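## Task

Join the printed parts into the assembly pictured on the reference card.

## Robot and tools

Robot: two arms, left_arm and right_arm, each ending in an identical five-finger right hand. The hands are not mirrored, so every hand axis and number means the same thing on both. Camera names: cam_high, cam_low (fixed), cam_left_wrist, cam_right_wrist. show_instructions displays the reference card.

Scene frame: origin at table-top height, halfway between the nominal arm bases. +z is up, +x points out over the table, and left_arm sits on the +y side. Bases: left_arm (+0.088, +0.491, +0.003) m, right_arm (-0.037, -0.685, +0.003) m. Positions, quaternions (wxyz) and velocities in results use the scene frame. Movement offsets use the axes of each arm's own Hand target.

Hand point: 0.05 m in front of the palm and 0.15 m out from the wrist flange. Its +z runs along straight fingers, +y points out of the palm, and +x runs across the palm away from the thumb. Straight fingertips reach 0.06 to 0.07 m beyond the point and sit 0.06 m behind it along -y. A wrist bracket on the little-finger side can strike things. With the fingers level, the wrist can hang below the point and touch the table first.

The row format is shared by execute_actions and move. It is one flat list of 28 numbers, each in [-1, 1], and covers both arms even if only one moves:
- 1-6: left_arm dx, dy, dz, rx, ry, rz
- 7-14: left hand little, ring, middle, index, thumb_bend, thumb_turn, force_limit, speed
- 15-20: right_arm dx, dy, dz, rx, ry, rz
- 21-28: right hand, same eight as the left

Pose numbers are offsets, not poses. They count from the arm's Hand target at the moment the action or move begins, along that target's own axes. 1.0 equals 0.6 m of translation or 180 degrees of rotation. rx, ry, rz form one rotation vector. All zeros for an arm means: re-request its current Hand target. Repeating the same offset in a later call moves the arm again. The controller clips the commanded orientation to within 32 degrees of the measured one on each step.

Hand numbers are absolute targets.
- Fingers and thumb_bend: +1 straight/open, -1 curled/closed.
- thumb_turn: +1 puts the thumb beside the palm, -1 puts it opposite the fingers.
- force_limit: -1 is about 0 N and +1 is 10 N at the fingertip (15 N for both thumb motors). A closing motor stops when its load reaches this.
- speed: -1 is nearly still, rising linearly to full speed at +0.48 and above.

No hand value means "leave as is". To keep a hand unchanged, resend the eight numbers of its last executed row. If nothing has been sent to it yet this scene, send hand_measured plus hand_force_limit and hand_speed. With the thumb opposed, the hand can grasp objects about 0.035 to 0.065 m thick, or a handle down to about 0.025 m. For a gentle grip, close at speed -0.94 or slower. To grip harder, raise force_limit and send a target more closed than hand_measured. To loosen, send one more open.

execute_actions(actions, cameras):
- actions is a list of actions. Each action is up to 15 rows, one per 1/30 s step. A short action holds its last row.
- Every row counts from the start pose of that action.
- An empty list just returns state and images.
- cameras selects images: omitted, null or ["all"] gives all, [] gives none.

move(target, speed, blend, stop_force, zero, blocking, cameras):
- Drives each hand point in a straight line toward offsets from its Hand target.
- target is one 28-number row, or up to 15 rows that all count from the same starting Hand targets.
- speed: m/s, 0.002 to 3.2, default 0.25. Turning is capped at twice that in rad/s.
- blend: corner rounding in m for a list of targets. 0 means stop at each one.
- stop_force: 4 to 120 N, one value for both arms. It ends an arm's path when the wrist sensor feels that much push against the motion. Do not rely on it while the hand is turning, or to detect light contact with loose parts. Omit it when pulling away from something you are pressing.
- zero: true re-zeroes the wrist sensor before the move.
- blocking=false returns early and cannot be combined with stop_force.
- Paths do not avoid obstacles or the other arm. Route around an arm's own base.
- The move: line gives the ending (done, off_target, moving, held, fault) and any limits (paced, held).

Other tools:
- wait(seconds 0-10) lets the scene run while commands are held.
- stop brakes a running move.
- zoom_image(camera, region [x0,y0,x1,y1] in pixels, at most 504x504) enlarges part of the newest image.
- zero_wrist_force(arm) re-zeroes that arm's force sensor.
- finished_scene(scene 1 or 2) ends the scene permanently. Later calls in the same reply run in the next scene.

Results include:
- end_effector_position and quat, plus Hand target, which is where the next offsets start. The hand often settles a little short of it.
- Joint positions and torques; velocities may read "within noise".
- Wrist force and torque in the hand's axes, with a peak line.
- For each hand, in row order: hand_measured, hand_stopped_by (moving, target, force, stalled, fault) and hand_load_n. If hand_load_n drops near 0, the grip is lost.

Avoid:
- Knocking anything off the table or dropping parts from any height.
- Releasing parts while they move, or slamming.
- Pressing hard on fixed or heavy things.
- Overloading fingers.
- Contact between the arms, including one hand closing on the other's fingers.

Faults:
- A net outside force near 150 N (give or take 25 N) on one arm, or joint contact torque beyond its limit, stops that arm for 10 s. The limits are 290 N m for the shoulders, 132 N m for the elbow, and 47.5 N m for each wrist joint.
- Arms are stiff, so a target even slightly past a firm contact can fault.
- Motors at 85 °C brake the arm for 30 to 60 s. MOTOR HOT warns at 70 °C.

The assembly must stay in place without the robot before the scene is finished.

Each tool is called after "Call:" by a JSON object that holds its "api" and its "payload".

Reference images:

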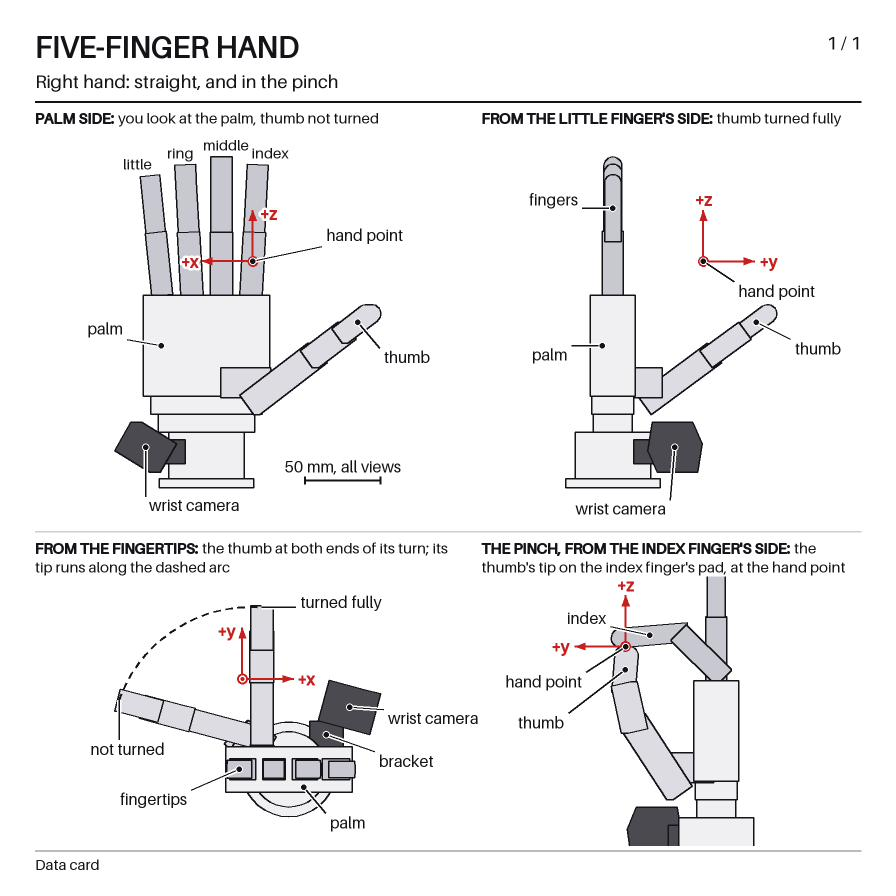

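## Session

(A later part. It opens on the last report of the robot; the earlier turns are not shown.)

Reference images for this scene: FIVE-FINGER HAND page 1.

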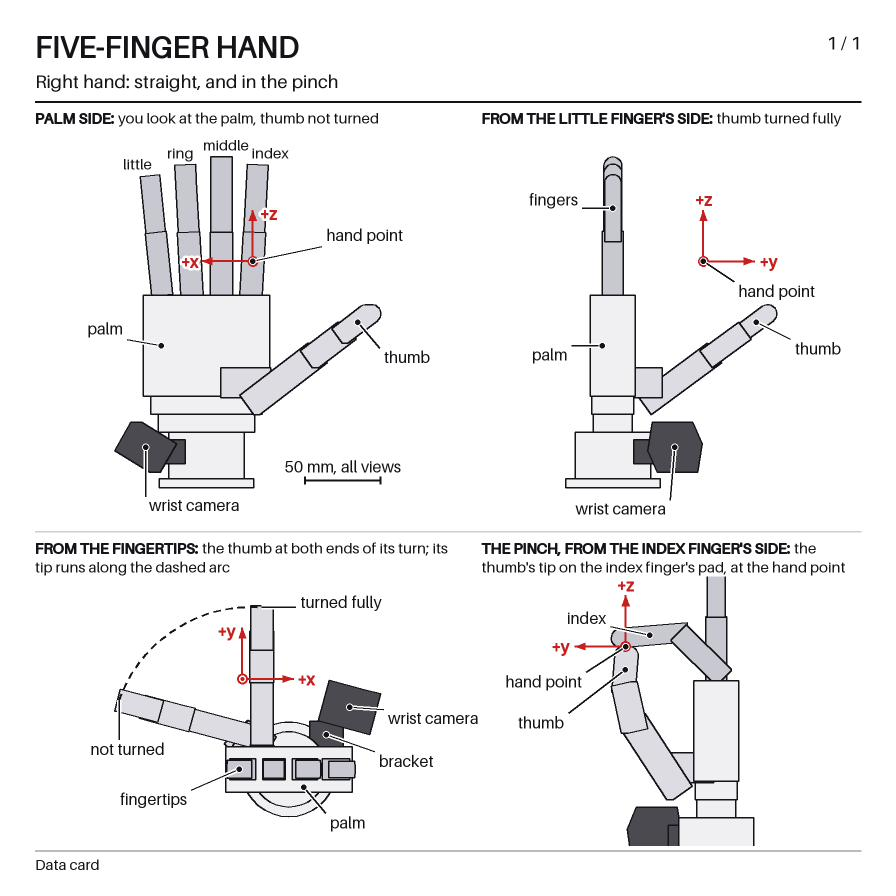

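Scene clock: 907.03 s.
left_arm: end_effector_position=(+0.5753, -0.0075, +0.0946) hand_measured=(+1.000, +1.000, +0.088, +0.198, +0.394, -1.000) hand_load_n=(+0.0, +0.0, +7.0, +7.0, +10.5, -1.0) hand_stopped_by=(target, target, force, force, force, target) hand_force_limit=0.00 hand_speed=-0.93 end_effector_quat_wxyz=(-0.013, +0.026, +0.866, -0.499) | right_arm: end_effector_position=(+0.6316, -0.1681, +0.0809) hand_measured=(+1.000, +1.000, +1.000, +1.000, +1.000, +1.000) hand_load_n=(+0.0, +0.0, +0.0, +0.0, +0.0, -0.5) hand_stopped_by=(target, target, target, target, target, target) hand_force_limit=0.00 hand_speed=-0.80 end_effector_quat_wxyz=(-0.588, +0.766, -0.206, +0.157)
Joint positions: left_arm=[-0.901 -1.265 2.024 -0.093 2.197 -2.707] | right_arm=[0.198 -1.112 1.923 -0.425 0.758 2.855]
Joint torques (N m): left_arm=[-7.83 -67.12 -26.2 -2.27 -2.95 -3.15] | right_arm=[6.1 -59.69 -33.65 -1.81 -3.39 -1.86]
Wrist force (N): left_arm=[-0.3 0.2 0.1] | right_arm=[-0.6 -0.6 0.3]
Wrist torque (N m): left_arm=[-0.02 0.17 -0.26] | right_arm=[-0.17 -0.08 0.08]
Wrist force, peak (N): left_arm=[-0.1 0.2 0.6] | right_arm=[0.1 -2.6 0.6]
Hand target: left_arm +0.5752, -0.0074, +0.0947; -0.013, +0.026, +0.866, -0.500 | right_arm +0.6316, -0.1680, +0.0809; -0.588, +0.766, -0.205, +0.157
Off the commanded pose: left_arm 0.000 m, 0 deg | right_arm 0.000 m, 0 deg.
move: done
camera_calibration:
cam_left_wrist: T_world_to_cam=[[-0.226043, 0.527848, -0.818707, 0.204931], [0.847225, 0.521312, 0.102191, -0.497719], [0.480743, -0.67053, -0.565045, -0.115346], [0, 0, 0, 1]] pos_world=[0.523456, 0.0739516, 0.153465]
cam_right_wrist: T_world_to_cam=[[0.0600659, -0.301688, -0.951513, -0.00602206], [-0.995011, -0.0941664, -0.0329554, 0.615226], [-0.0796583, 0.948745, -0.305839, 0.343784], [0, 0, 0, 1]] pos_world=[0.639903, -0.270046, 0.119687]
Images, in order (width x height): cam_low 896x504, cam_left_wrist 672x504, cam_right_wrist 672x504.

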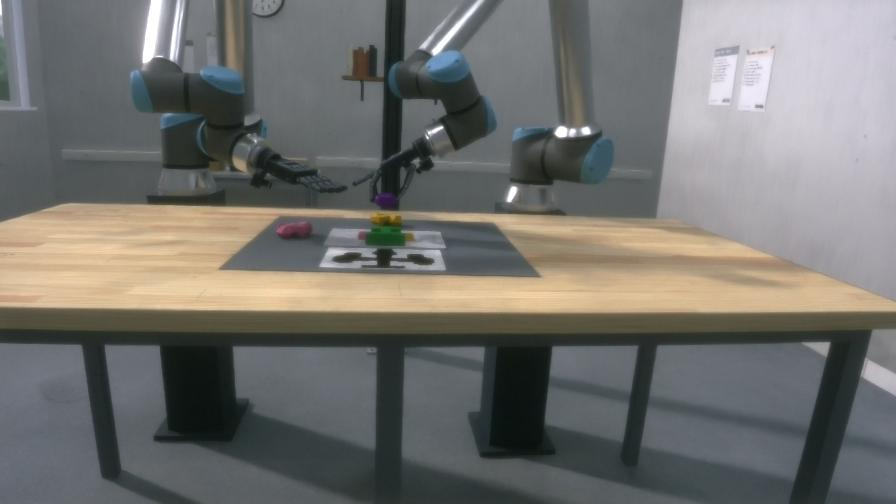

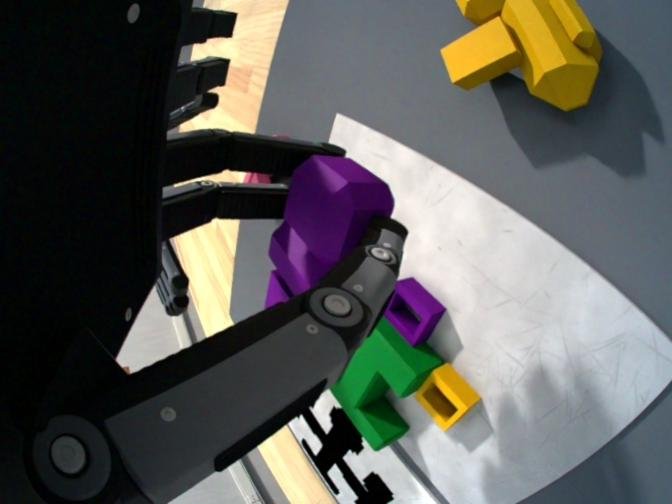

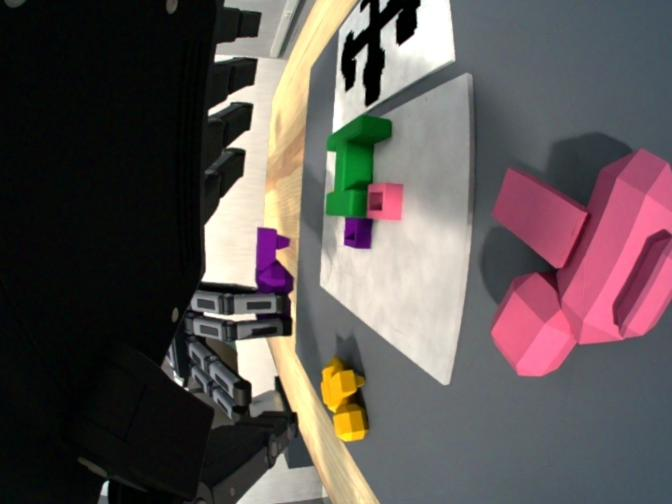

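Call:
{"api": "move", "payload": {"target": [-0.0212, 0.0792, 0.0373, 0, 0, 0, 1, 1, -0.5, -0.5, -0.3, -1, 0, -0.93, 0, 0, 0, 0, 0, 0, 1, 1, 1, 1, 1, 1, 0, -0.8], "speed": 0.06, "cameras": ["cam_left_wrist", "cam_right_wrist"]}}

Call:
{"api": "zoom_image", "payload": {"camera": "cam_right_wrist", "region": [280, 140, 420, 280]}}

Call:
{"api": "zoom_image", "payload": {"camera": "cam_left_wrist", "region": [200, 130, 450, 380]}}

Scene clock: 935.27 s.
left_arm: end_effector_position=(+0.5883, -0.0037, +0.0422) hand_measured=(+1.000, +1.000, +0.088, +0.198, +0.394, -1.000) hand_load_n=(+0.0, +0.0, +7.0, +7.0, +10.5, -1.0) hand_stopped_by=(target, target, force, force, force, target) hand_force_limit=0.00 hand_speed=-0.93 end_effector_quat_wxyz=(-0.013, +0.026, +0.866, -0.500) end_effector_velocity=(-0.001, +0.000, +0.004) end_effector_angular_velocity=(-0.001, +0.000, -0.001) | right_arm: end_effector_position=(+0.6316, -0.1680, +0.0809) hand_measured=(+1.000, +1.000, +1.000, +1.000, +1.000, +1.000) hand_load_n=(+0.0, +0.0, +0.0, +0.0, +0.0, -0.5) hand_stopped_by=(target, target, target, target, target, target) hand_force_limit=0.00 hand_speed=-0.80 end_effector_quat_wxyz=(-0.588, +0.766, -0.205, +0.157)
Joint positions: left_arm=[-0.878 -1.182 2.032 -0.173 2.215 -2.689] | right_arm=[0.198 -1.112 1.923 -0.425 0.758 2.855]
Joint velocities: left_arm=[-0.001 -0.006 0 0.005 0.001 0] | right_arm=[within noise]
Joint torques (N m): left_arm=[-13.05 -78.86 -23.5 3.6 -0.27 -2.23] | right_arm=[11.13 -52.43 -33.13 -2.57 -4.43 -1.92]
Wrist force (N): left_arm=[-0.5 -0.1 0.2] | right_arm=[-0.4 -0.4 0.3]
Wrist torque (N m): left_arm=[-0.05 0.18 -0.30] | right_arm=[-0.13 -0.13 0.10]
Wrist force, peak (N): left_arm=[-0.7 0.8 0.5] | right_arm=[-0.9 -0.8 0.3]
Hand target: left_arm +0.5883, -0.0038, +0.0424; -0.013, +0.026, +0.866, -0.500 | right_arm +0.6316, -0.1680, +0.0809; -0.588, +0.766, -0.205, +0.157
Off the commanded pose: left_arm 0.000 m, 0 deg | right_arm 0.000 m, 0 deg.
move: done
camera_calibration:
cam_left_wrist: T_world_to_cam=[[-0.225853, 0.527811, -0.818783, 0.162948], [0.847236, 0.521269, 0.102324, -0.505408], [0.480814, -0.670592, -0.564911, -0.148818], [0, 0, 0, 1]] pos_world=[0.536556, 0.0776514, 0.101066]
cam_right_wrist: T_world_to_cam=[[0.0602859, -0.301668, -0.951505, -0.00615725], [-0.994997, -0.094235, -0.033165, 0.615224], [-0.0796603, 0.948745, -0.30584, 0.343785], [0, 0, 0, 1]] pos_world=[0.639904, -0.270046, 0.119688]
Images, in order (width x height): cam_left_wrist 672x504, cam_right_wrist 672x504.

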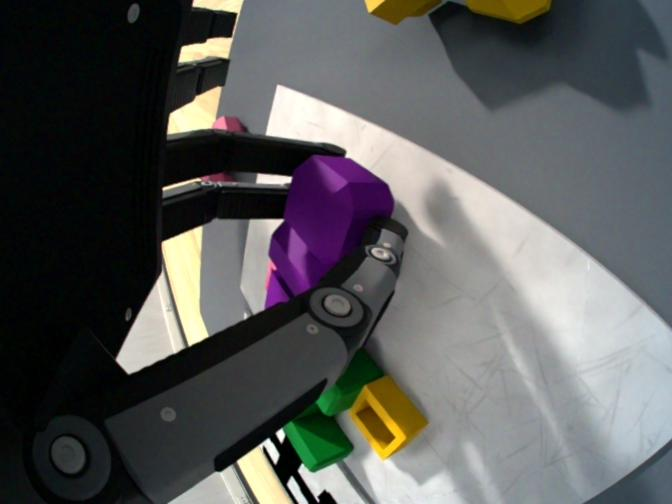

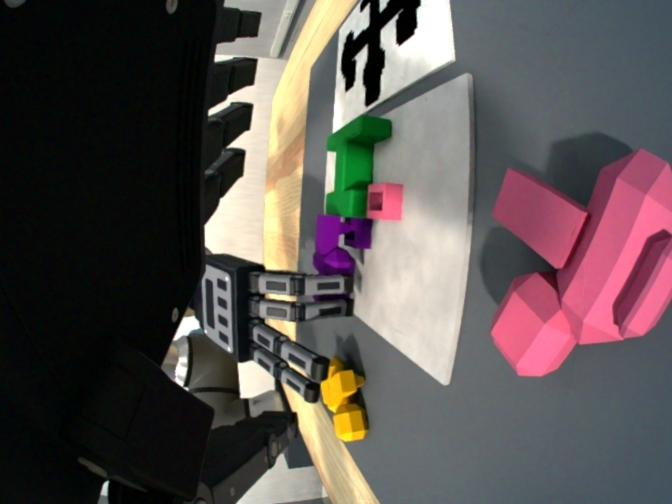

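Scaled by 3.600 from the camera's 672x504 image, which has a finer 960x720 frame.

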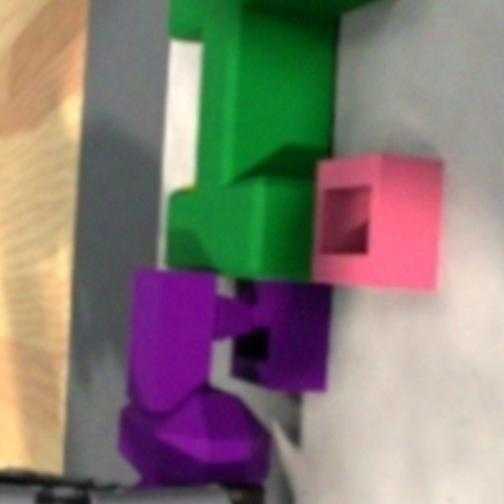

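Scaled by 2.016 from the camera's 672x504 image, which has a finer 960x720 frame.

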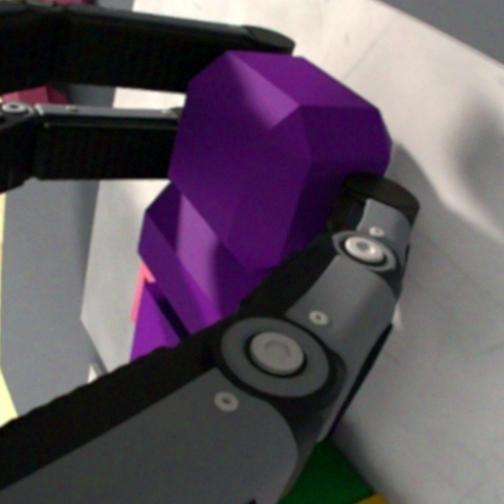

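Call:
{"api": "zoom_image", "payload": {"camera": "cam_right_wrist", "region": [305, 205, 385, 275]}}

Scaled by 6.300 from the camera's 672x504 image, which has a finer 960x720 frame.

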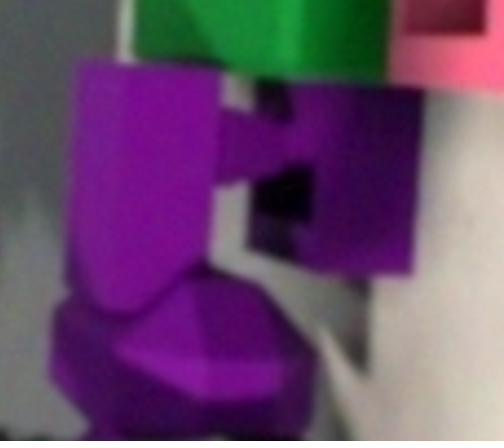

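Call:
{"api": "move", "payload": {"target": [[0.0072, -0.0002, 0.0003, 0, 0, 0, 1, 1, -0.5, -0.5, -0.3, -1, 0, -0.93, 0.2253, -0.2303, -0.23, -0.2, 0.1, 0.1, 1, 1, 1, 1, 1, 1, 0, -0.8], [0.0072, -0.0002, 0.0003, 0, 0, 0, 1, 1, -0.5, -0.5, -0.3, -1, 0, -0.93, -0.0543, -0.1617, 0.1455, -0.5074, 0.2631, 0.238, 1, 1, 1, 1, 1, 1, 0, -0.8]], "speed": [0.3, 0.2], "cameras": ["cam_right_wrist"]}}

Call:
{"api": "zoom_image", "payload": {"camera": "cam_right_wrist", "region": [250, 180, 430, 340]}}

Scene clock: 968.83 s.
left_arm: end_effector_position=(+0.5840, -0.0038, +0.0424) hand_measured=(+1.000, +1.000, +0.088, +0.198, +0.394, -1.000) hand_load_n=(+0.0, +0.0, +7.0, +7.0, +10.0, -0.5) hand_stopped_by=(target, target, force, force, force, target) hand_force_limit=0.00 hand_speed=-0.93 end_effector_quat_wxyz=(-0.013, +0.026, +0.866, -0.500) | right_arm: end_effector_position=(+0.6581, -0.0569, +0.1521) hand_measured=(+1.000, +1.000, +1.000, +1.000, +1.000, +1.000) hand_load_n=(+0.0, +0.0, +0.0, +0.0, -0.5, +0.0) hand_stopped_by=(target, target, target, target, target, target) hand_force_limit=0.00 hand_speed=-0.80 end_effector_quat_wxyz=(+0.210, +0.709, -0.672, +0.032)
Joint positions: left_arm=[-0.884 -1.187 2.039 -0.179 2.21 -2.694] | right_arm=[0.539 -0.226 0.187 2.003 1.743 3.659]
Joint torques (N m): left_arm=[6.33 -51.56 -36.05 3.24 2.81 2.21] | right_arm=[-16.61 -106.71 -40.69 5.55 4.47 1.94]
Wrist force (N): left_arm=[-0.2 0.1 0.5] | right_arm=[0.2 -2.1 0.5]
Wrist torque (N m): left_arm=[-0.04 0.11 -0.10] | right_arm=[-0.11 -0.22 0.40]
Wrist force, peak (N): left_arm=[-0.7 0.3 0.3] | right_arm=[-0.5 -2.7 0.3]
Hand target: left_arm +0.5840, -0.0038, +0.0424; -0.013, +0.026, +0.866, -0.500 | right_arm +0.6581, -0.0570, +0.1521; +0.210, +0.709, -0.672, +0.032
Off the commanded pose: left_arm 0.000 m, 0 deg | right_arm 0.000 m, 0 deg.
move: done
camera_calibration:
cam_right_wrist: T_world_to_cam=[[-0.932722, -0.207077, 0.295211, 0.562822], [-0.122247, 0.951776, 0.281384, 0.0918431], [-0.339243, 0.226364, -0.913057, 0.4843], [0, 0, 0, 1]] pos_world=[0.700479, -0.0804953, 0.250199]
Images, in order (width x height): cam_right_wrist 672x504.

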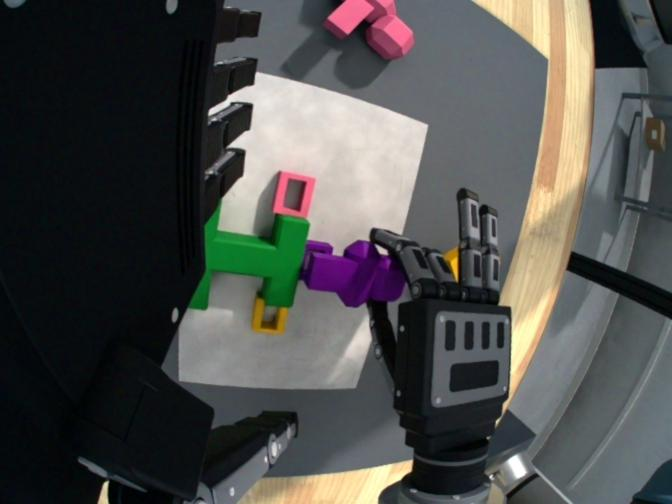

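Scaled by 2.800 from the camera's 672x504 image, which has a finer 960x720 frame.

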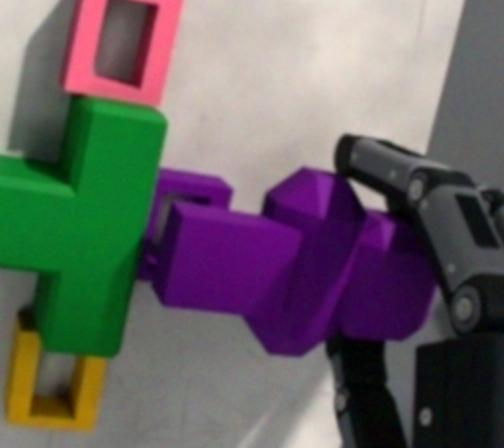

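Call:
{"api": "zoom_image", "payload": {"camera": "cam_right_wrist", "region": [285, 230, 375, 310]}}

Scaled by 5.600 from the camera's 672x504 image, which has a finer 960x720 frame.

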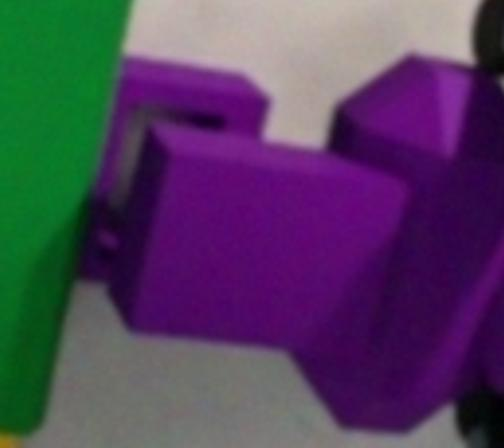

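Call:
{"api": "zoom_image", "payload": {"camera": "cam_right_wrist", "region": [296, 236, 346, 296]}}

Scaled by 8.400 from the camera's 672x504 image, which has a finer 960x720 frame.

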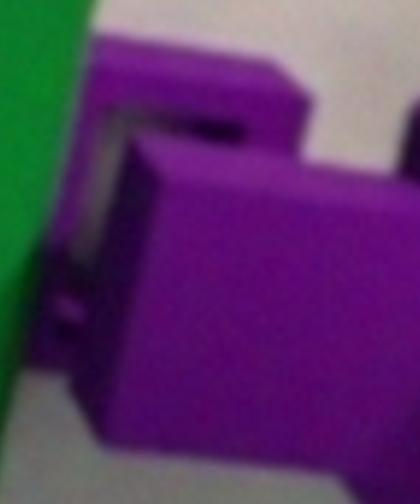

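Call:
{"api": "move", "payload": {"target": [0.0001, 0.0008, -0.0013, 0, -0.0053, -0.0031, 1, 1, -0.5, -0.5, -0.3, -1, 0, -0.93, 0, 0, 0, 0, 0, 0, 1, 1, 1, 1, 1, 1, 0, -0.8], "speed": 0.05, "cameras": []}}

Call:
{"api": "move", "payload": {"target": [0, 0.03175, 0.01833, 0, 0, 0, 1, 1, -0.5, -0.5, -0.3, -1, 0, -0.93, 0, 0, 0, 0, 0, 0, 1, 1, 1, 1, 1, 1, 0, -0.8], "speed": 0.02, "stop_force": 5, "cameras": ["cam_right_wrist", "cam_left_wrist"]}}

Call:
{"api": "zoom_image", "payload": {"camera": "cam_right_wrist", "region": [285, 230, 375, 310]}}

Scene clock: 1011.93 s.
left_arm: end_effector_position=(+0.5840, -0.0028, +0.0423) hand_measured=(+1.000, +1.000, +0.088, +0.198, +0.394, -1.000) hand_load_n=(+0.0, +0.0, +6.5, +7.0, +10.5, -1.0) hand_stopped_by=(target, target, force, force, force, target) hand_force_limit=0.00 hand_speed=-0.93 end_effector_quat_wxyz=(-0.009, +0.017, +0.866, -0.500) | right_arm: end_effector_position=(+0.6581, -0.0570, +0.1520) hand_measured=(+1.000, +1.000, +1.000, +1.000, +1.000, +1.000) hand_load_n=(+0.0, +0.0, -0.5, +0.0, +0.0, +0.0) hand_stopped_by=(target, target, target, target, target, target) hand_force_limit=0.00 hand_speed=-0.80 end_effector_quat_wxyz=(+0.210, +0.709, -0.672, +0.032)
Joint positions: left_arm=[-0.889 -1.194 2.049 -0.192 2.191 -2.713] | right_arm=[0.539 -0.226 0.187 2.003 1.743 3.659]
Joint torques (N m): left_arm=[3.55 -55.29 -28.95 2.9 2.65 2.45] | right_arm=[-15.96 -125.78 -28.9 1.7 3.99 2.25]
Wrist force (N): left_arm=[-0.3 0.0 0.3] | right_arm=[-0.4 -1.9 0.3]
Wrist torque (N m): left_arm=[-0.05 0.13 -0.10] | right_arm=[-0.05 -0.14 0.37]
Wrist force, peak (N): left_arm=[-0.5 -0.3 0.6] | right_arm=[0.0 -2.5 0.5]
Hand target: left_arm +0.5840, -0.0028, +0.0423; -0.009, +0.018, +0.866, -0.500 | right_arm +0.6581, -0.0570, +0.1521; +0.210, +0.709, -0.672, +0.032
Off the commanded pose: left_arm 0.000 m, 0 deg | right_arm 0.000 m, 0 deg.
move: done
No camera images: "cameras" was empty.

Scene clock: 1013.97 s.
left_arm: end_effector_position=(+0.5840, -0.0028, +0.0276) hand_measured=(+1.000, +1.000, +0.088, +0.198, +0.394, -1.000) hand_load_n=(-0.5, -0.5, +7.0, +6.5, +10.0, -1.0) hand_stopped_by=(target, target, force, force, force, target) hand_force_limit=0.00 hand_speed=-0.93 end_effector_quat_wxyz=(-0.009, +0.018, +0.866, -0.500) | right_arm: end_effector_position=(+0.6581, -0.0570, +0.1521) hand_measured=(+1.000, +1.000, +1.000, +1.000, +1.000, +1.000) hand_load_n=(+0.0, +0.0, +0.0, +0.0, +0.0, +0.0) hand_stopped_by=(target, target, target, target, target, target) hand_force_limit=0.00 hand_speed=-0.80 end_effector_quat_wxyz=(+0.210, +0.709, -0.672, +0.032)
Joint positions: left_arm=[-0.889 -1.173 2.055 -0.219 2.192 -2.712] | right_arm=[0.539 -0.226 0.187 2.003 1.743 3.659]
Joint torques (N m): left_arm=[-6.84 -78.17 -38.93 0 -2.32 0.66] | right_arm=[-14.83 -126.64 -28.26 1.87 2.41 2.21]
Wrist force (N): left_arm=[-0.4 -0.2 -0.2] | right_arm=[0.1 -1.9 0.2]
Wrist torque (N m): left_arm=[-0.04 0.17 -0.14] | right_arm=[-0.05 -0.21 0.39]
Wrist force, peak (N): left_arm=[0.3 -13.6 -13.0] | right_arm=[0.1 -2.5 0.4]
Hand target: left_arm +0.5840, -0.0028, +0.0276; -0.009, +0.018, +0.866, -0.500 (not the last commanded pose) | right_arm +0.6581, -0.0570, +0.1521; +0.210, +0.709, -0.672, +0.032
Off the commanded pose: left_arm 0.007 m, 0 deg | right_arm 0.000 m, 0 deg.
move: contact (left_arm)
camera_calibration:
cam_left_wrist: T_world_to_cam=[[-0.236211, 0.523407, -0.818688, 0.155488], [0.836992, 0.537586, 0.102199, -0.494642], [0.493607, -0.661095, -0.565071, -0.161896], [0, 0, 0, 1]] pos_world=[0.530652, 0.077501, 0.0863651]
cam_right_wrist: T_world_to_cam=[[-0.932739, -0.20694, 0.295251, 0.562835], [-0.122114, 0.951806, 0.281341, 0.0917627], [-0.339242, 0.226363, -0.913058, 0.4843], [0, 0, 0, 1]] pos_world=[0.700479, -0.0804951, 0.250199]
Images, in order (width x height): cam_left_wrist 672x504, cam_right_wrist 672x504.

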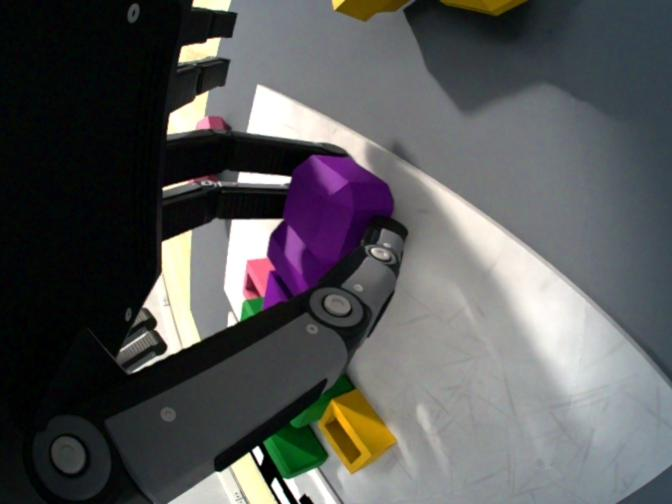

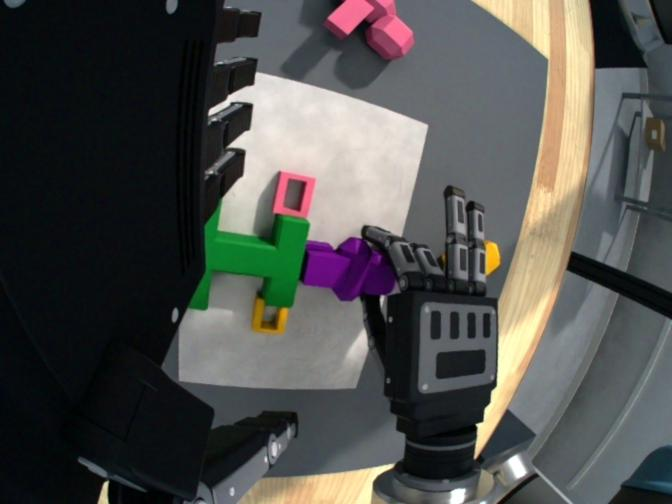

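Scaled by 5.600 from the camera's 672x504 image, which has a finer 960x720 frame.

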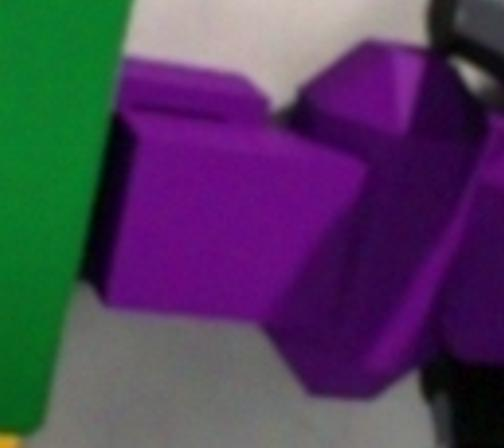

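Call:
{"api": "zoom_image", "payload": {"camera": "cam_right_wrist", "region": [296, 236, 346, 296]}}

Scaled by 8.400 from the camera's 672x504 image, which has a finer 960x720 frame.

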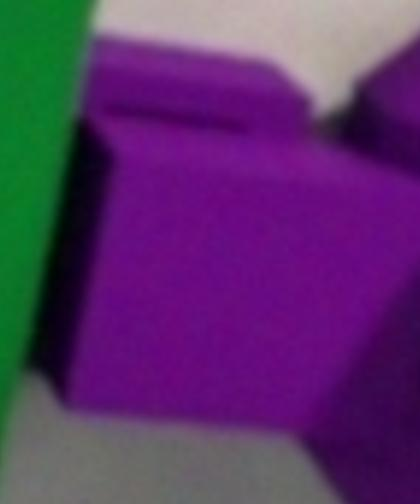

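Call:
{"api": "move", "payload": {"target": [0, 0.00866, 0.005, 0, 0, 0, 1, 1, -0.5, -0.5, -0.3, -1, 0, -0.93, 0, 0, 0, 0, 0, 0, 1, 1, 1, 1, 1, 1, 0, -0.8], "speed": 0.01, "stop_force": 6, "cameras": ["cam_right_wrist", "cam_left_wrist"]}}

Call:
{"api": "zoom_image", "payload": {"camera": "cam_right_wrist", "region": [296, 236, 346, 296]}}

Call:
{"api": "zoom_image", "payload": {"camera": "cam_left_wrist", "region": [200, 130, 450, 380]}}

Scene clock: 1028.60 s.
left_arm: end_effector_position=(+0.5841, -0.0030, +0.0272) hand_measured=(+1.000, +1.000, +0.088, +0.198, +0.394, -1.000) hand_load_n=(+0.0, -0.5, +8.0, +7.5, +8.5, -2.0) hand_stopped_by=(target, target, force, force, force, target) hand_force_limit=0.00 hand_speed=-0.93 end_effector_quat_wxyz=(-0.009, +0.018, +0.866, -0.500) | right_arm: end_effector_position=(+0.6581, -0.0570, +0.1521) hand_measured=(+1.000, +1.000, +1.000, +1.000, +1.000, +1.000) hand_load_n=(-0.5, +0.0, +0.0, +0.0, +0.0, +0.0) hand_stopped_by=(target, target, target, target, target, target) hand_force_limit=0.00 hand_speed=-0.80 end_effector_quat_wxyz=(+0.210, +0.709, -0.672, +0.032)
Joint positions: left_arm=[-0.889 -1.172 2.055 -0.22 2.192 -2.712] | right_arm=[0.539 -0.226 0.187 2.003 1.743 3.659]
Joint torques (N m): left_arm=[-8.75 -65.74 -35.43 4.15 -2.09 -2.64] | right_arm=[-16.27 -127.75 -28.6 1.83 -0.47 1.44]
Wrist force (N): left_arm=[-0.5 -5.6 -2.6] | right_arm=[0.0 -1.9 -0.1]
Wrist torque (N m): left_arm=[-0.11 0.13 -0.19] | right_arm=[-0.04 -0.18 0.39]
Wrist force, peak (N): left_arm=[2.2 -14.5 -14.0] | right_arm=[0.0 -2.5 0.5]
Hand target: left_arm +0.5841, -0.0030, +0.0272; -0.009, +0.018, +0.866, -0.500 (not the last commanded pose) | right_arm +0.6581, -0.0570, +0.1521; +0.210, +0.709, -0.672, +0.032
Off the commanded pose: left_arm 0.006 m, 0 deg | right_arm 0.000 m, 0 deg.
move: contact (left_arm)
camera_calibration:
cam_left_wrist: T_world_to_cam=[[-0.235994, 0.523025, -0.818994, 0.155177], [0.836956, 0.537647, 0.102182, -0.494615], [0.493773, -0.661348, -0.56463, -0.162344], [0, 0, 0, 1]] pos_world=[0.530752, 0.0774006, 0.0859658]
cam_right_wrist: T_world_to_cam=[[-0.932739, -0.20694, 0.295251, 0.562835], [-0.122114, 0.951806, 0.281341, 0.0917627], [-0.339242, 0.226363, -0.913058, 0.4843], [0, 0, 0, 1]] pos_world=[0.700479, -0.0804951, 0.250199]
Images, in order (width x height): cam_left_wrist 672x504, cam_right_wrist 672x504.

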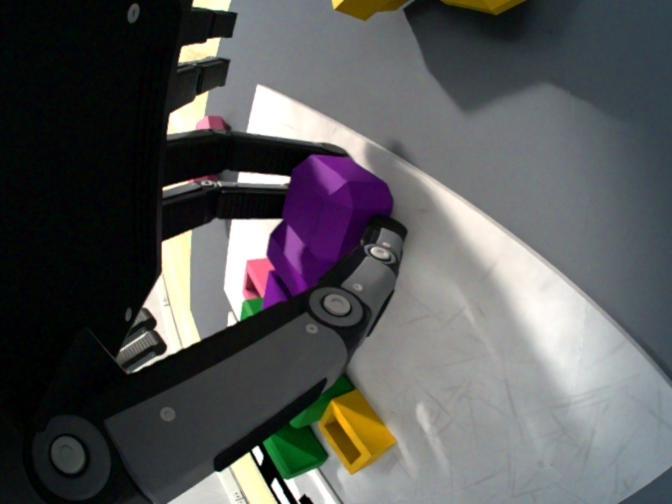

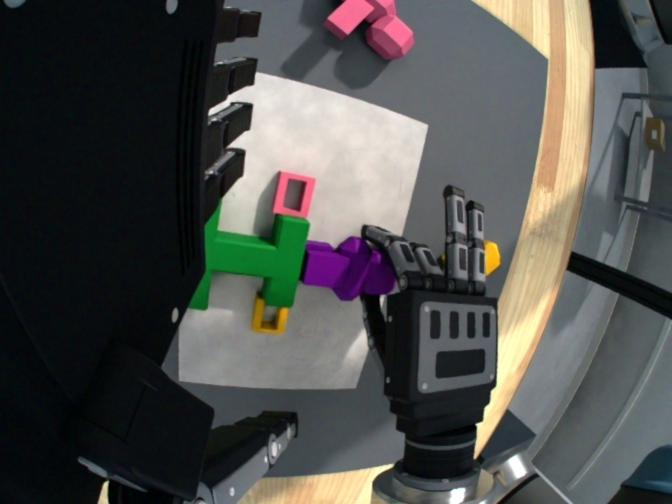

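Scaled by 8.400 from the camera's 672x504 image, which has a finer 960x720 frame.

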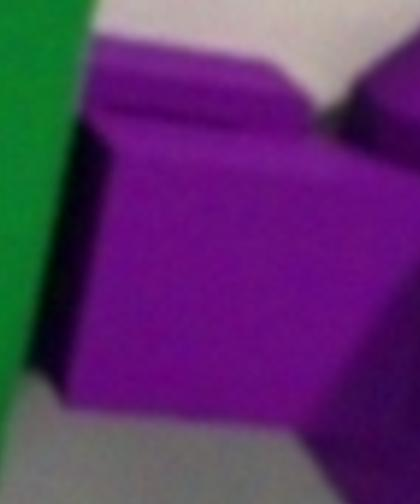

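Scaled by 2.016 from the camera's 672x504 image, which has a finer 960x720 frame.

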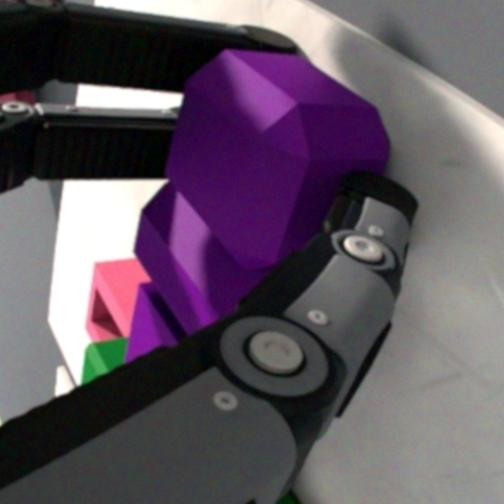

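Call:
{"api": "move", "payload": {"target": [[0, 0, 0, 0, 0, 0, 1, 1, -0.5, -0.5, -0.3, -1, 0, -0.93, 0.4717, -0.0232, -0.0153, 0.5074, -0.2631, -0.238, 1, 1, 1, 1, 1, 1, 0, -0.8], [0, 0, 0, 0, 0, 0, 1, 1, -0.5, -0.5, -0.3, -1, 0, -0.93, 0.1168, 0.0032, 0.2205, 0.5074, -0.2631, -0.238, 1, 1, 1, 1, 1, 1, 0, -0.8]], "speed": [0.4, 0.25], "blend": [0.04, 0], "cameras": ["cam_right_wrist"]}}

Call:
{"api": "zoom_image", "payload": {"camera": "cam_right_wrist", "region": [270, 150, 400, 300]}}

Scene clock: 1051.07 s.
left_arm: end_effector_position=(+0.5841, -0.0030, +0.0272) hand_measured=(+1.000, +1.000, +0.088, +0.198, +0.394, -1.000) hand_load_n=(+0.0, +0.0, +8.0, +7.5, +8.5, -2.0) hand_stopped_by=(target, target, force, force, force, target) hand_force_limit=0.00 hand_speed=-0.93 end_effector_quat_wxyz=(-0.009, +0.018, +0.866, -0.500) | right_arm: end_effector_position=(+0.6316, -0.1680, +0.0551) hand_measured=(+1.000, +1.000, +1.000, +1.000, +1.000, +1.000) hand_load_n=(+0.5, +0.0, +0.0, +0.0, +0.0, +0.0) hand_stopped_by=(target, target, target, target, target, target) hand_force_limit=0.00 hand_speed=-0.80 end_effector_quat_wxyz=(-0.588, +0.766, -0.205, +0.157)
Joint positions: left_arm=[-0.889 -1.172 2.055 -0.22 2.192 -2.712] | right_arm=[0.199 -1.079 1.933 -0.468 0.758 2.856]
Joint torques (N m): left_arm=[-10.06 -75.32 -35.77 2.25 -2.18 -2.6] | right_arm=[9.09 -54.61 -28.92 -1.91 -2.03 -1.07]
Wrist force (N): left_arm=[-0.5 -5.1 -2.5] | right_arm=[-0.5 -0.2 0.2]
Wrist torque (N m): left_arm=[-0.09 0.17 -0.19] | right_arm=[-0.05 -0.10 0.14]
Wrist force, peak (N): left_arm=[-0.8 -5.9 -2.6] | right_arm=[-2.3 1.3 1.8]
Hand target: left_arm +0.5841, -0.0030, +0.0272; -0.009, +0.018, +0.866, -0.500 | right_arm +0.6315, -0.1679, +0.0551; -0.588, +0.766, -0.205, +0.157
Off the commanded pose: left_arm 0.000 m, 0 deg | right_arm 0.000 m, 0 deg.
move: done
camera_calibration:
cam_right_wrist: T_world_to_cam=[[0.0601618, -0.301685, -0.951508, -0.0305365], [-0.995013, -0.0941017, -0.0330767, 0.61441], [-0.0795598, 0.948752, -0.305841, 0.335863], [0, 0, 0, 1]] pos_world=[0.639904, -0.270046, 0.0939878]
Images, in order (width x height): cam_right_wrist 672x504.

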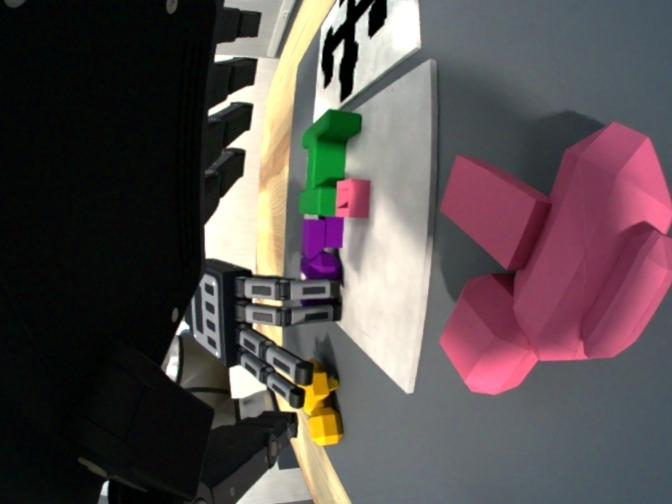

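Scaled by 3.360 from the camera's 672x504 image, which has a finer 960x720 frame.

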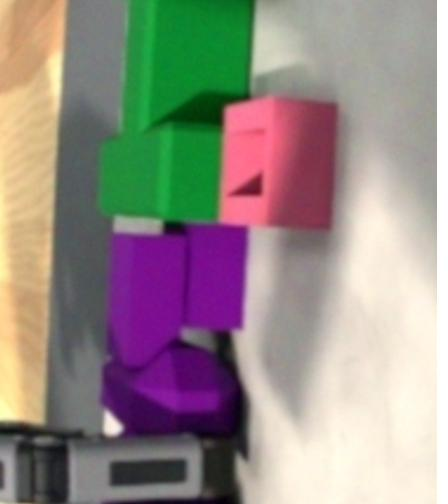

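Call:
{"api": "zoom_image", "payload": {"camera": "cam_right_wrist", "region": [295, 205, 355, 275]}}

Scaled by 7.200 from the camera's 672x504 image, which has a finer 960x720 frame.

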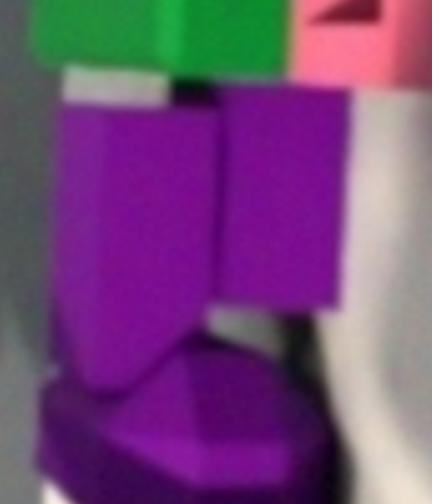

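Call:
{"api": "move", "payload": {"target": [[0, 0, 0, 0, 0, 0, 1, 1, 0.3, 0.35, 0.5, -1, 0, -0.85, 0, 0, 0, 0, 0, 0, 1, 1, 1, 1, 1, 1, 0, -0.8]], "cameras": ["cam_right_wrist", "cam_left_wrist"]}}

Call:
{"api": "move", "payload": {"target": [[0, 0, 0, 0, 0, 0, 1, 1, 0.6, 0.6, 0.6, -1, 0, -0.5, 0, 0, 0, 0, 0, 0, 1, 1, 1, 1, 1, 1, 0, -0.8]], "cameras": ["cam_right_wrist", "cam_left_wrist"]}}

Call:
{"api": "zoom_image", "payload": {"camera": "cam_right_wrist", "region": [295, 205, 355, 275]}}

Call:
{"api": "zoom_image", "payload": {"camera": "cam_left_wrist", "region": [200, 130, 450, 380]}}

Scene clock: 1063.00 s.
left_arm: end_effector_position=(+0.5841, -0.0030, +0.0272) hand_measured=(+1.000, +1.000, +0.300, +0.350, +0.500, -1.000) hand_load_n=(+0.0, +0.0, +0.0, +0.0, +0.0, +0.0) hand_stopped_by=(target, target, target, target, target, target) hand_force_limit=0.00 hand_speed=-0.85 end_effector_quat_wxyz=(-0.009, +0.018, +0.866, -0.500) | right_arm: end_effector_position=(+0.6315, -0.1679, +0.0551) hand_measured=(+1.000, +1.000, +1.000, +1.000, +1.000, +1.000) hand_load_n=(+0.0, +0.0, +0.0, +0.0, +0.0, +0.0) hand_stopped_by=(target, target, target, target, target, target) hand_force_limit=0.00 hand_speed=-0.80 end_effector_quat_wxyz=(-0.588, +0.766, -0.205, +0.157)
Joint positions: left_arm=[-0.889 -1.172 2.055 -0.22 2.192 -2.712] | right_arm=[0.199 -1.079 1.933 -0.468 0.758 2.856]
Joint torques (N m): left_arm=[-8.5 -74.59 -35.66 1.23 -2.14 -2.6] | right_arm=[10.9 -54.03 -21.82 -2.34 1.51 0.69]
Wrist force (N): left_arm=[-0.3 0.0 0.3] | right_arm=[-0.7 -0.6 0.0]
Wrist torque (N m): left_arm=[-0.04 0.14 -0.14] | right_arm=[-0.10 -0.08 0.12]
Wrist force, peak (N): left_arm=[-0.4 -5.7 -2.7] | right_arm=[-1.0 -0.7 0.2]
Hand target: left_arm +0.5841, -0.0030, +0.0272; -0.009, +0.018, +0.866, -0.500 | right_arm +0.6315, -0.1679, +0.0551; -0.588, +0.766, -0.205, +0.157
Off the commanded pose: left_arm 0.000 m, 0 deg | right_arm 0.000 m, 0 deg.
move: done
camera_calibration:
cam_left_wrist: T_world_to_cam=[[-0.235994, 0.523025, -0.818994, 0.155177], [0.836956, 0.537647, 0.102182, -0.494615], [0.493773, -0.661348, -0.56463, -0.162344], [0, 0, 0, 1]] pos_world=[0.530752, 0.0774006, 0.0859658]
cam_right_wrist: T_world_to_cam=[[0.0602859, -0.301668, -0.951505, -0.0306699], [-0.994997, -0.094235, -0.033165, 0.614279], [-0.0796603, 0.948745, -0.30584, 0.335791], [0, 0, 0, 1]] pos_world=[0.639804, -0.269946, 0.0938882]
Images, in order (width x height): cam_left_wrist 672x504, cam_right_wrist 672x504.

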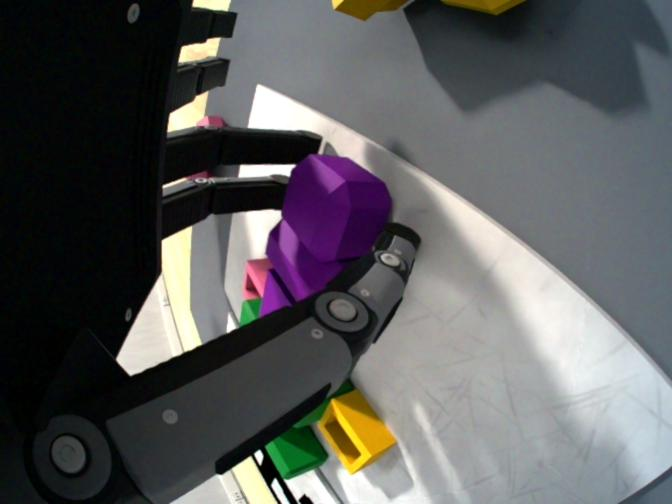

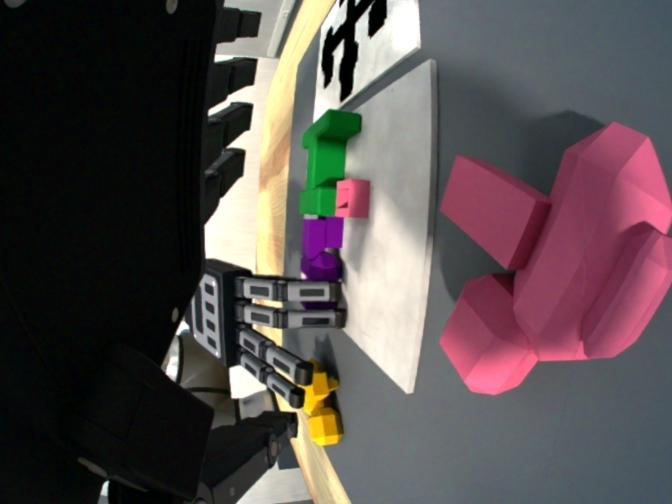

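Scene clock: 1063.50 s.
left_arm: end_effector_position=(+0.5841, -0.0030, +0.0272) hand_measured=(+1.000, +1.000, +0.600, +0.600, +0.600, -1.000) hand_load_n=(-0.5, +0.0, +0.0, +0.0, +0.0, +0.0) hand_stopped_by=(target, target, target, target, target, target) hand_force_limit=0.00 hand_speed=-0.50 end_effector_quat_wxyz=(-0.009, +0.018, +0.866, -0.500) | right_arm: end_effector_position=(+0.6315, -0.1679, +0.0551) hand_measured=(+1.000, +1.000, +1.000, +1.000, +1.000, +1.000) hand_load_n=(+0.0, +0.0, +0.0, +0.0, +0.0, -0.5) hand_stopped_by=(target, target, target, target, target, target) hand_force_limit=0.00 hand_speed=-0.80 end_effector_quat_wxyz=(-0.588, +0.766, -0.205, +0.157)
Joint positions: left_arm=[-0.889 -1.172 2.055 -0.22 2.192 -2.712] | right_arm=[0.199 -1.079 1.933 -0.468 0.758 2.856]
Joint torques (N m): left_arm=[-9.1 -74.09 -35.76 1.09 -2.26 -2.61] | right_arm=[10.98 -52.71 -23.16 -2.25 1.46 0.89]
Wrist force (N): left_arm=[-0.2 -0.1 -0.1] | right_arm=[-0.6 -0.4 0.3]
Wrist torque (N m): left_arm=[-0.04 0.15 -0.13] | right_arm=[-0.09 -0.10 0.13]
Wrist force, peak (N): left_arm=[-0.4 0.2 0.6] | right_arm=[-0.3 -0.9 0.3]
Hand target: left_arm +0.5841, -0.0030, +0.0272; -0.009, +0.018, +0.866, -0.500 | right_arm +0.6315, -0.1679, +0.0551; -0.588, +0.766, -0.205, +0.157
Off the commanded pose: left_arm 0.000 m, 0 deg | right_arm 0.000 m, 0 deg.
move: done
camera_calibration:
cam_left_wrist: T_world_to_cam=[[-0.235994, 0.523025, -0.818994, 0.155177], [0.836956, 0.537647, 0.102182, -0.494615], [0.493773, -0.661348, -0.56463, -0.162344], [0, 0, 0, 1]] pos_world=[0.530752, 0.0774006, 0.0859658]
cam_right_wrist: T_world_to_cam=[[0.0602859, -0.301668, -0.951505, -0.0306699], [-0.994997, -0.094235, -0.033165, 0.614279], [-0.0796603, 0.948745, -0.30584, 0.335791], [0, 0, 0, 1]] pos_world=[0.639804, -0.269946, 0.0938882]
Images, in order (width x height): cam_left_wrist 672x504, cam_right_wrist 672x504.

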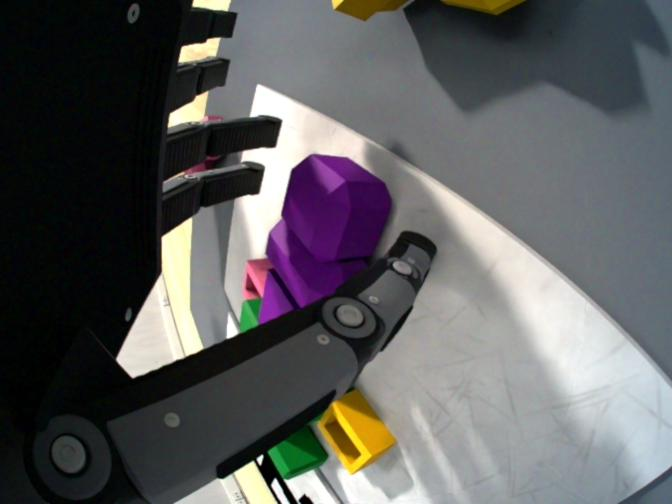

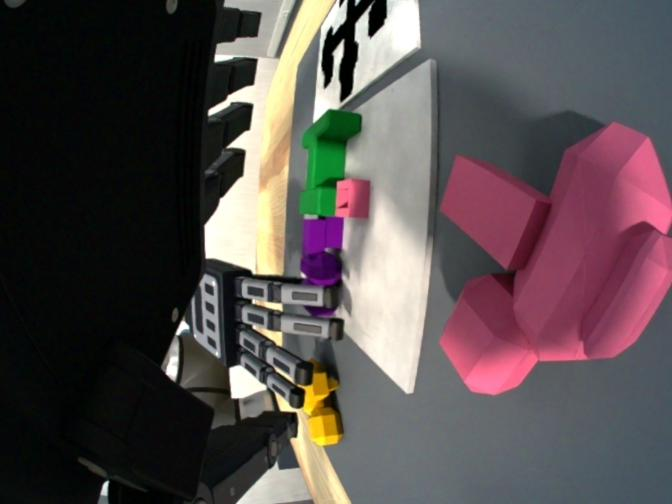

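Scaled by 7.200 from the camera's 672x504 image, which has a finer 960x720 frame.

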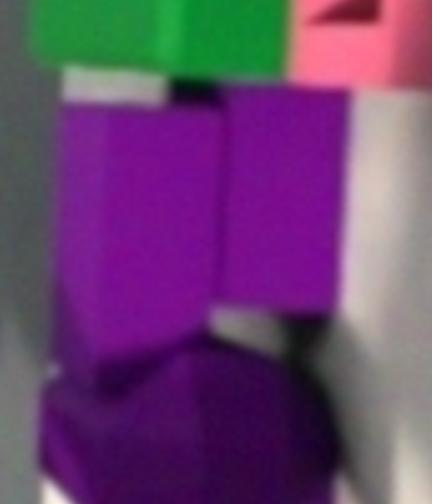

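Scaled by 2.016 from the camera's 672x504 image, which has a finer 960x720 frame.

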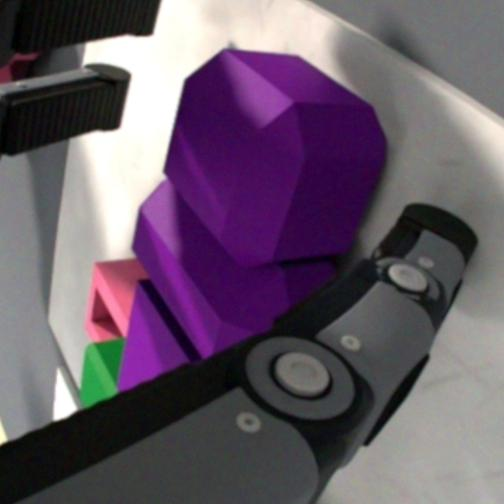

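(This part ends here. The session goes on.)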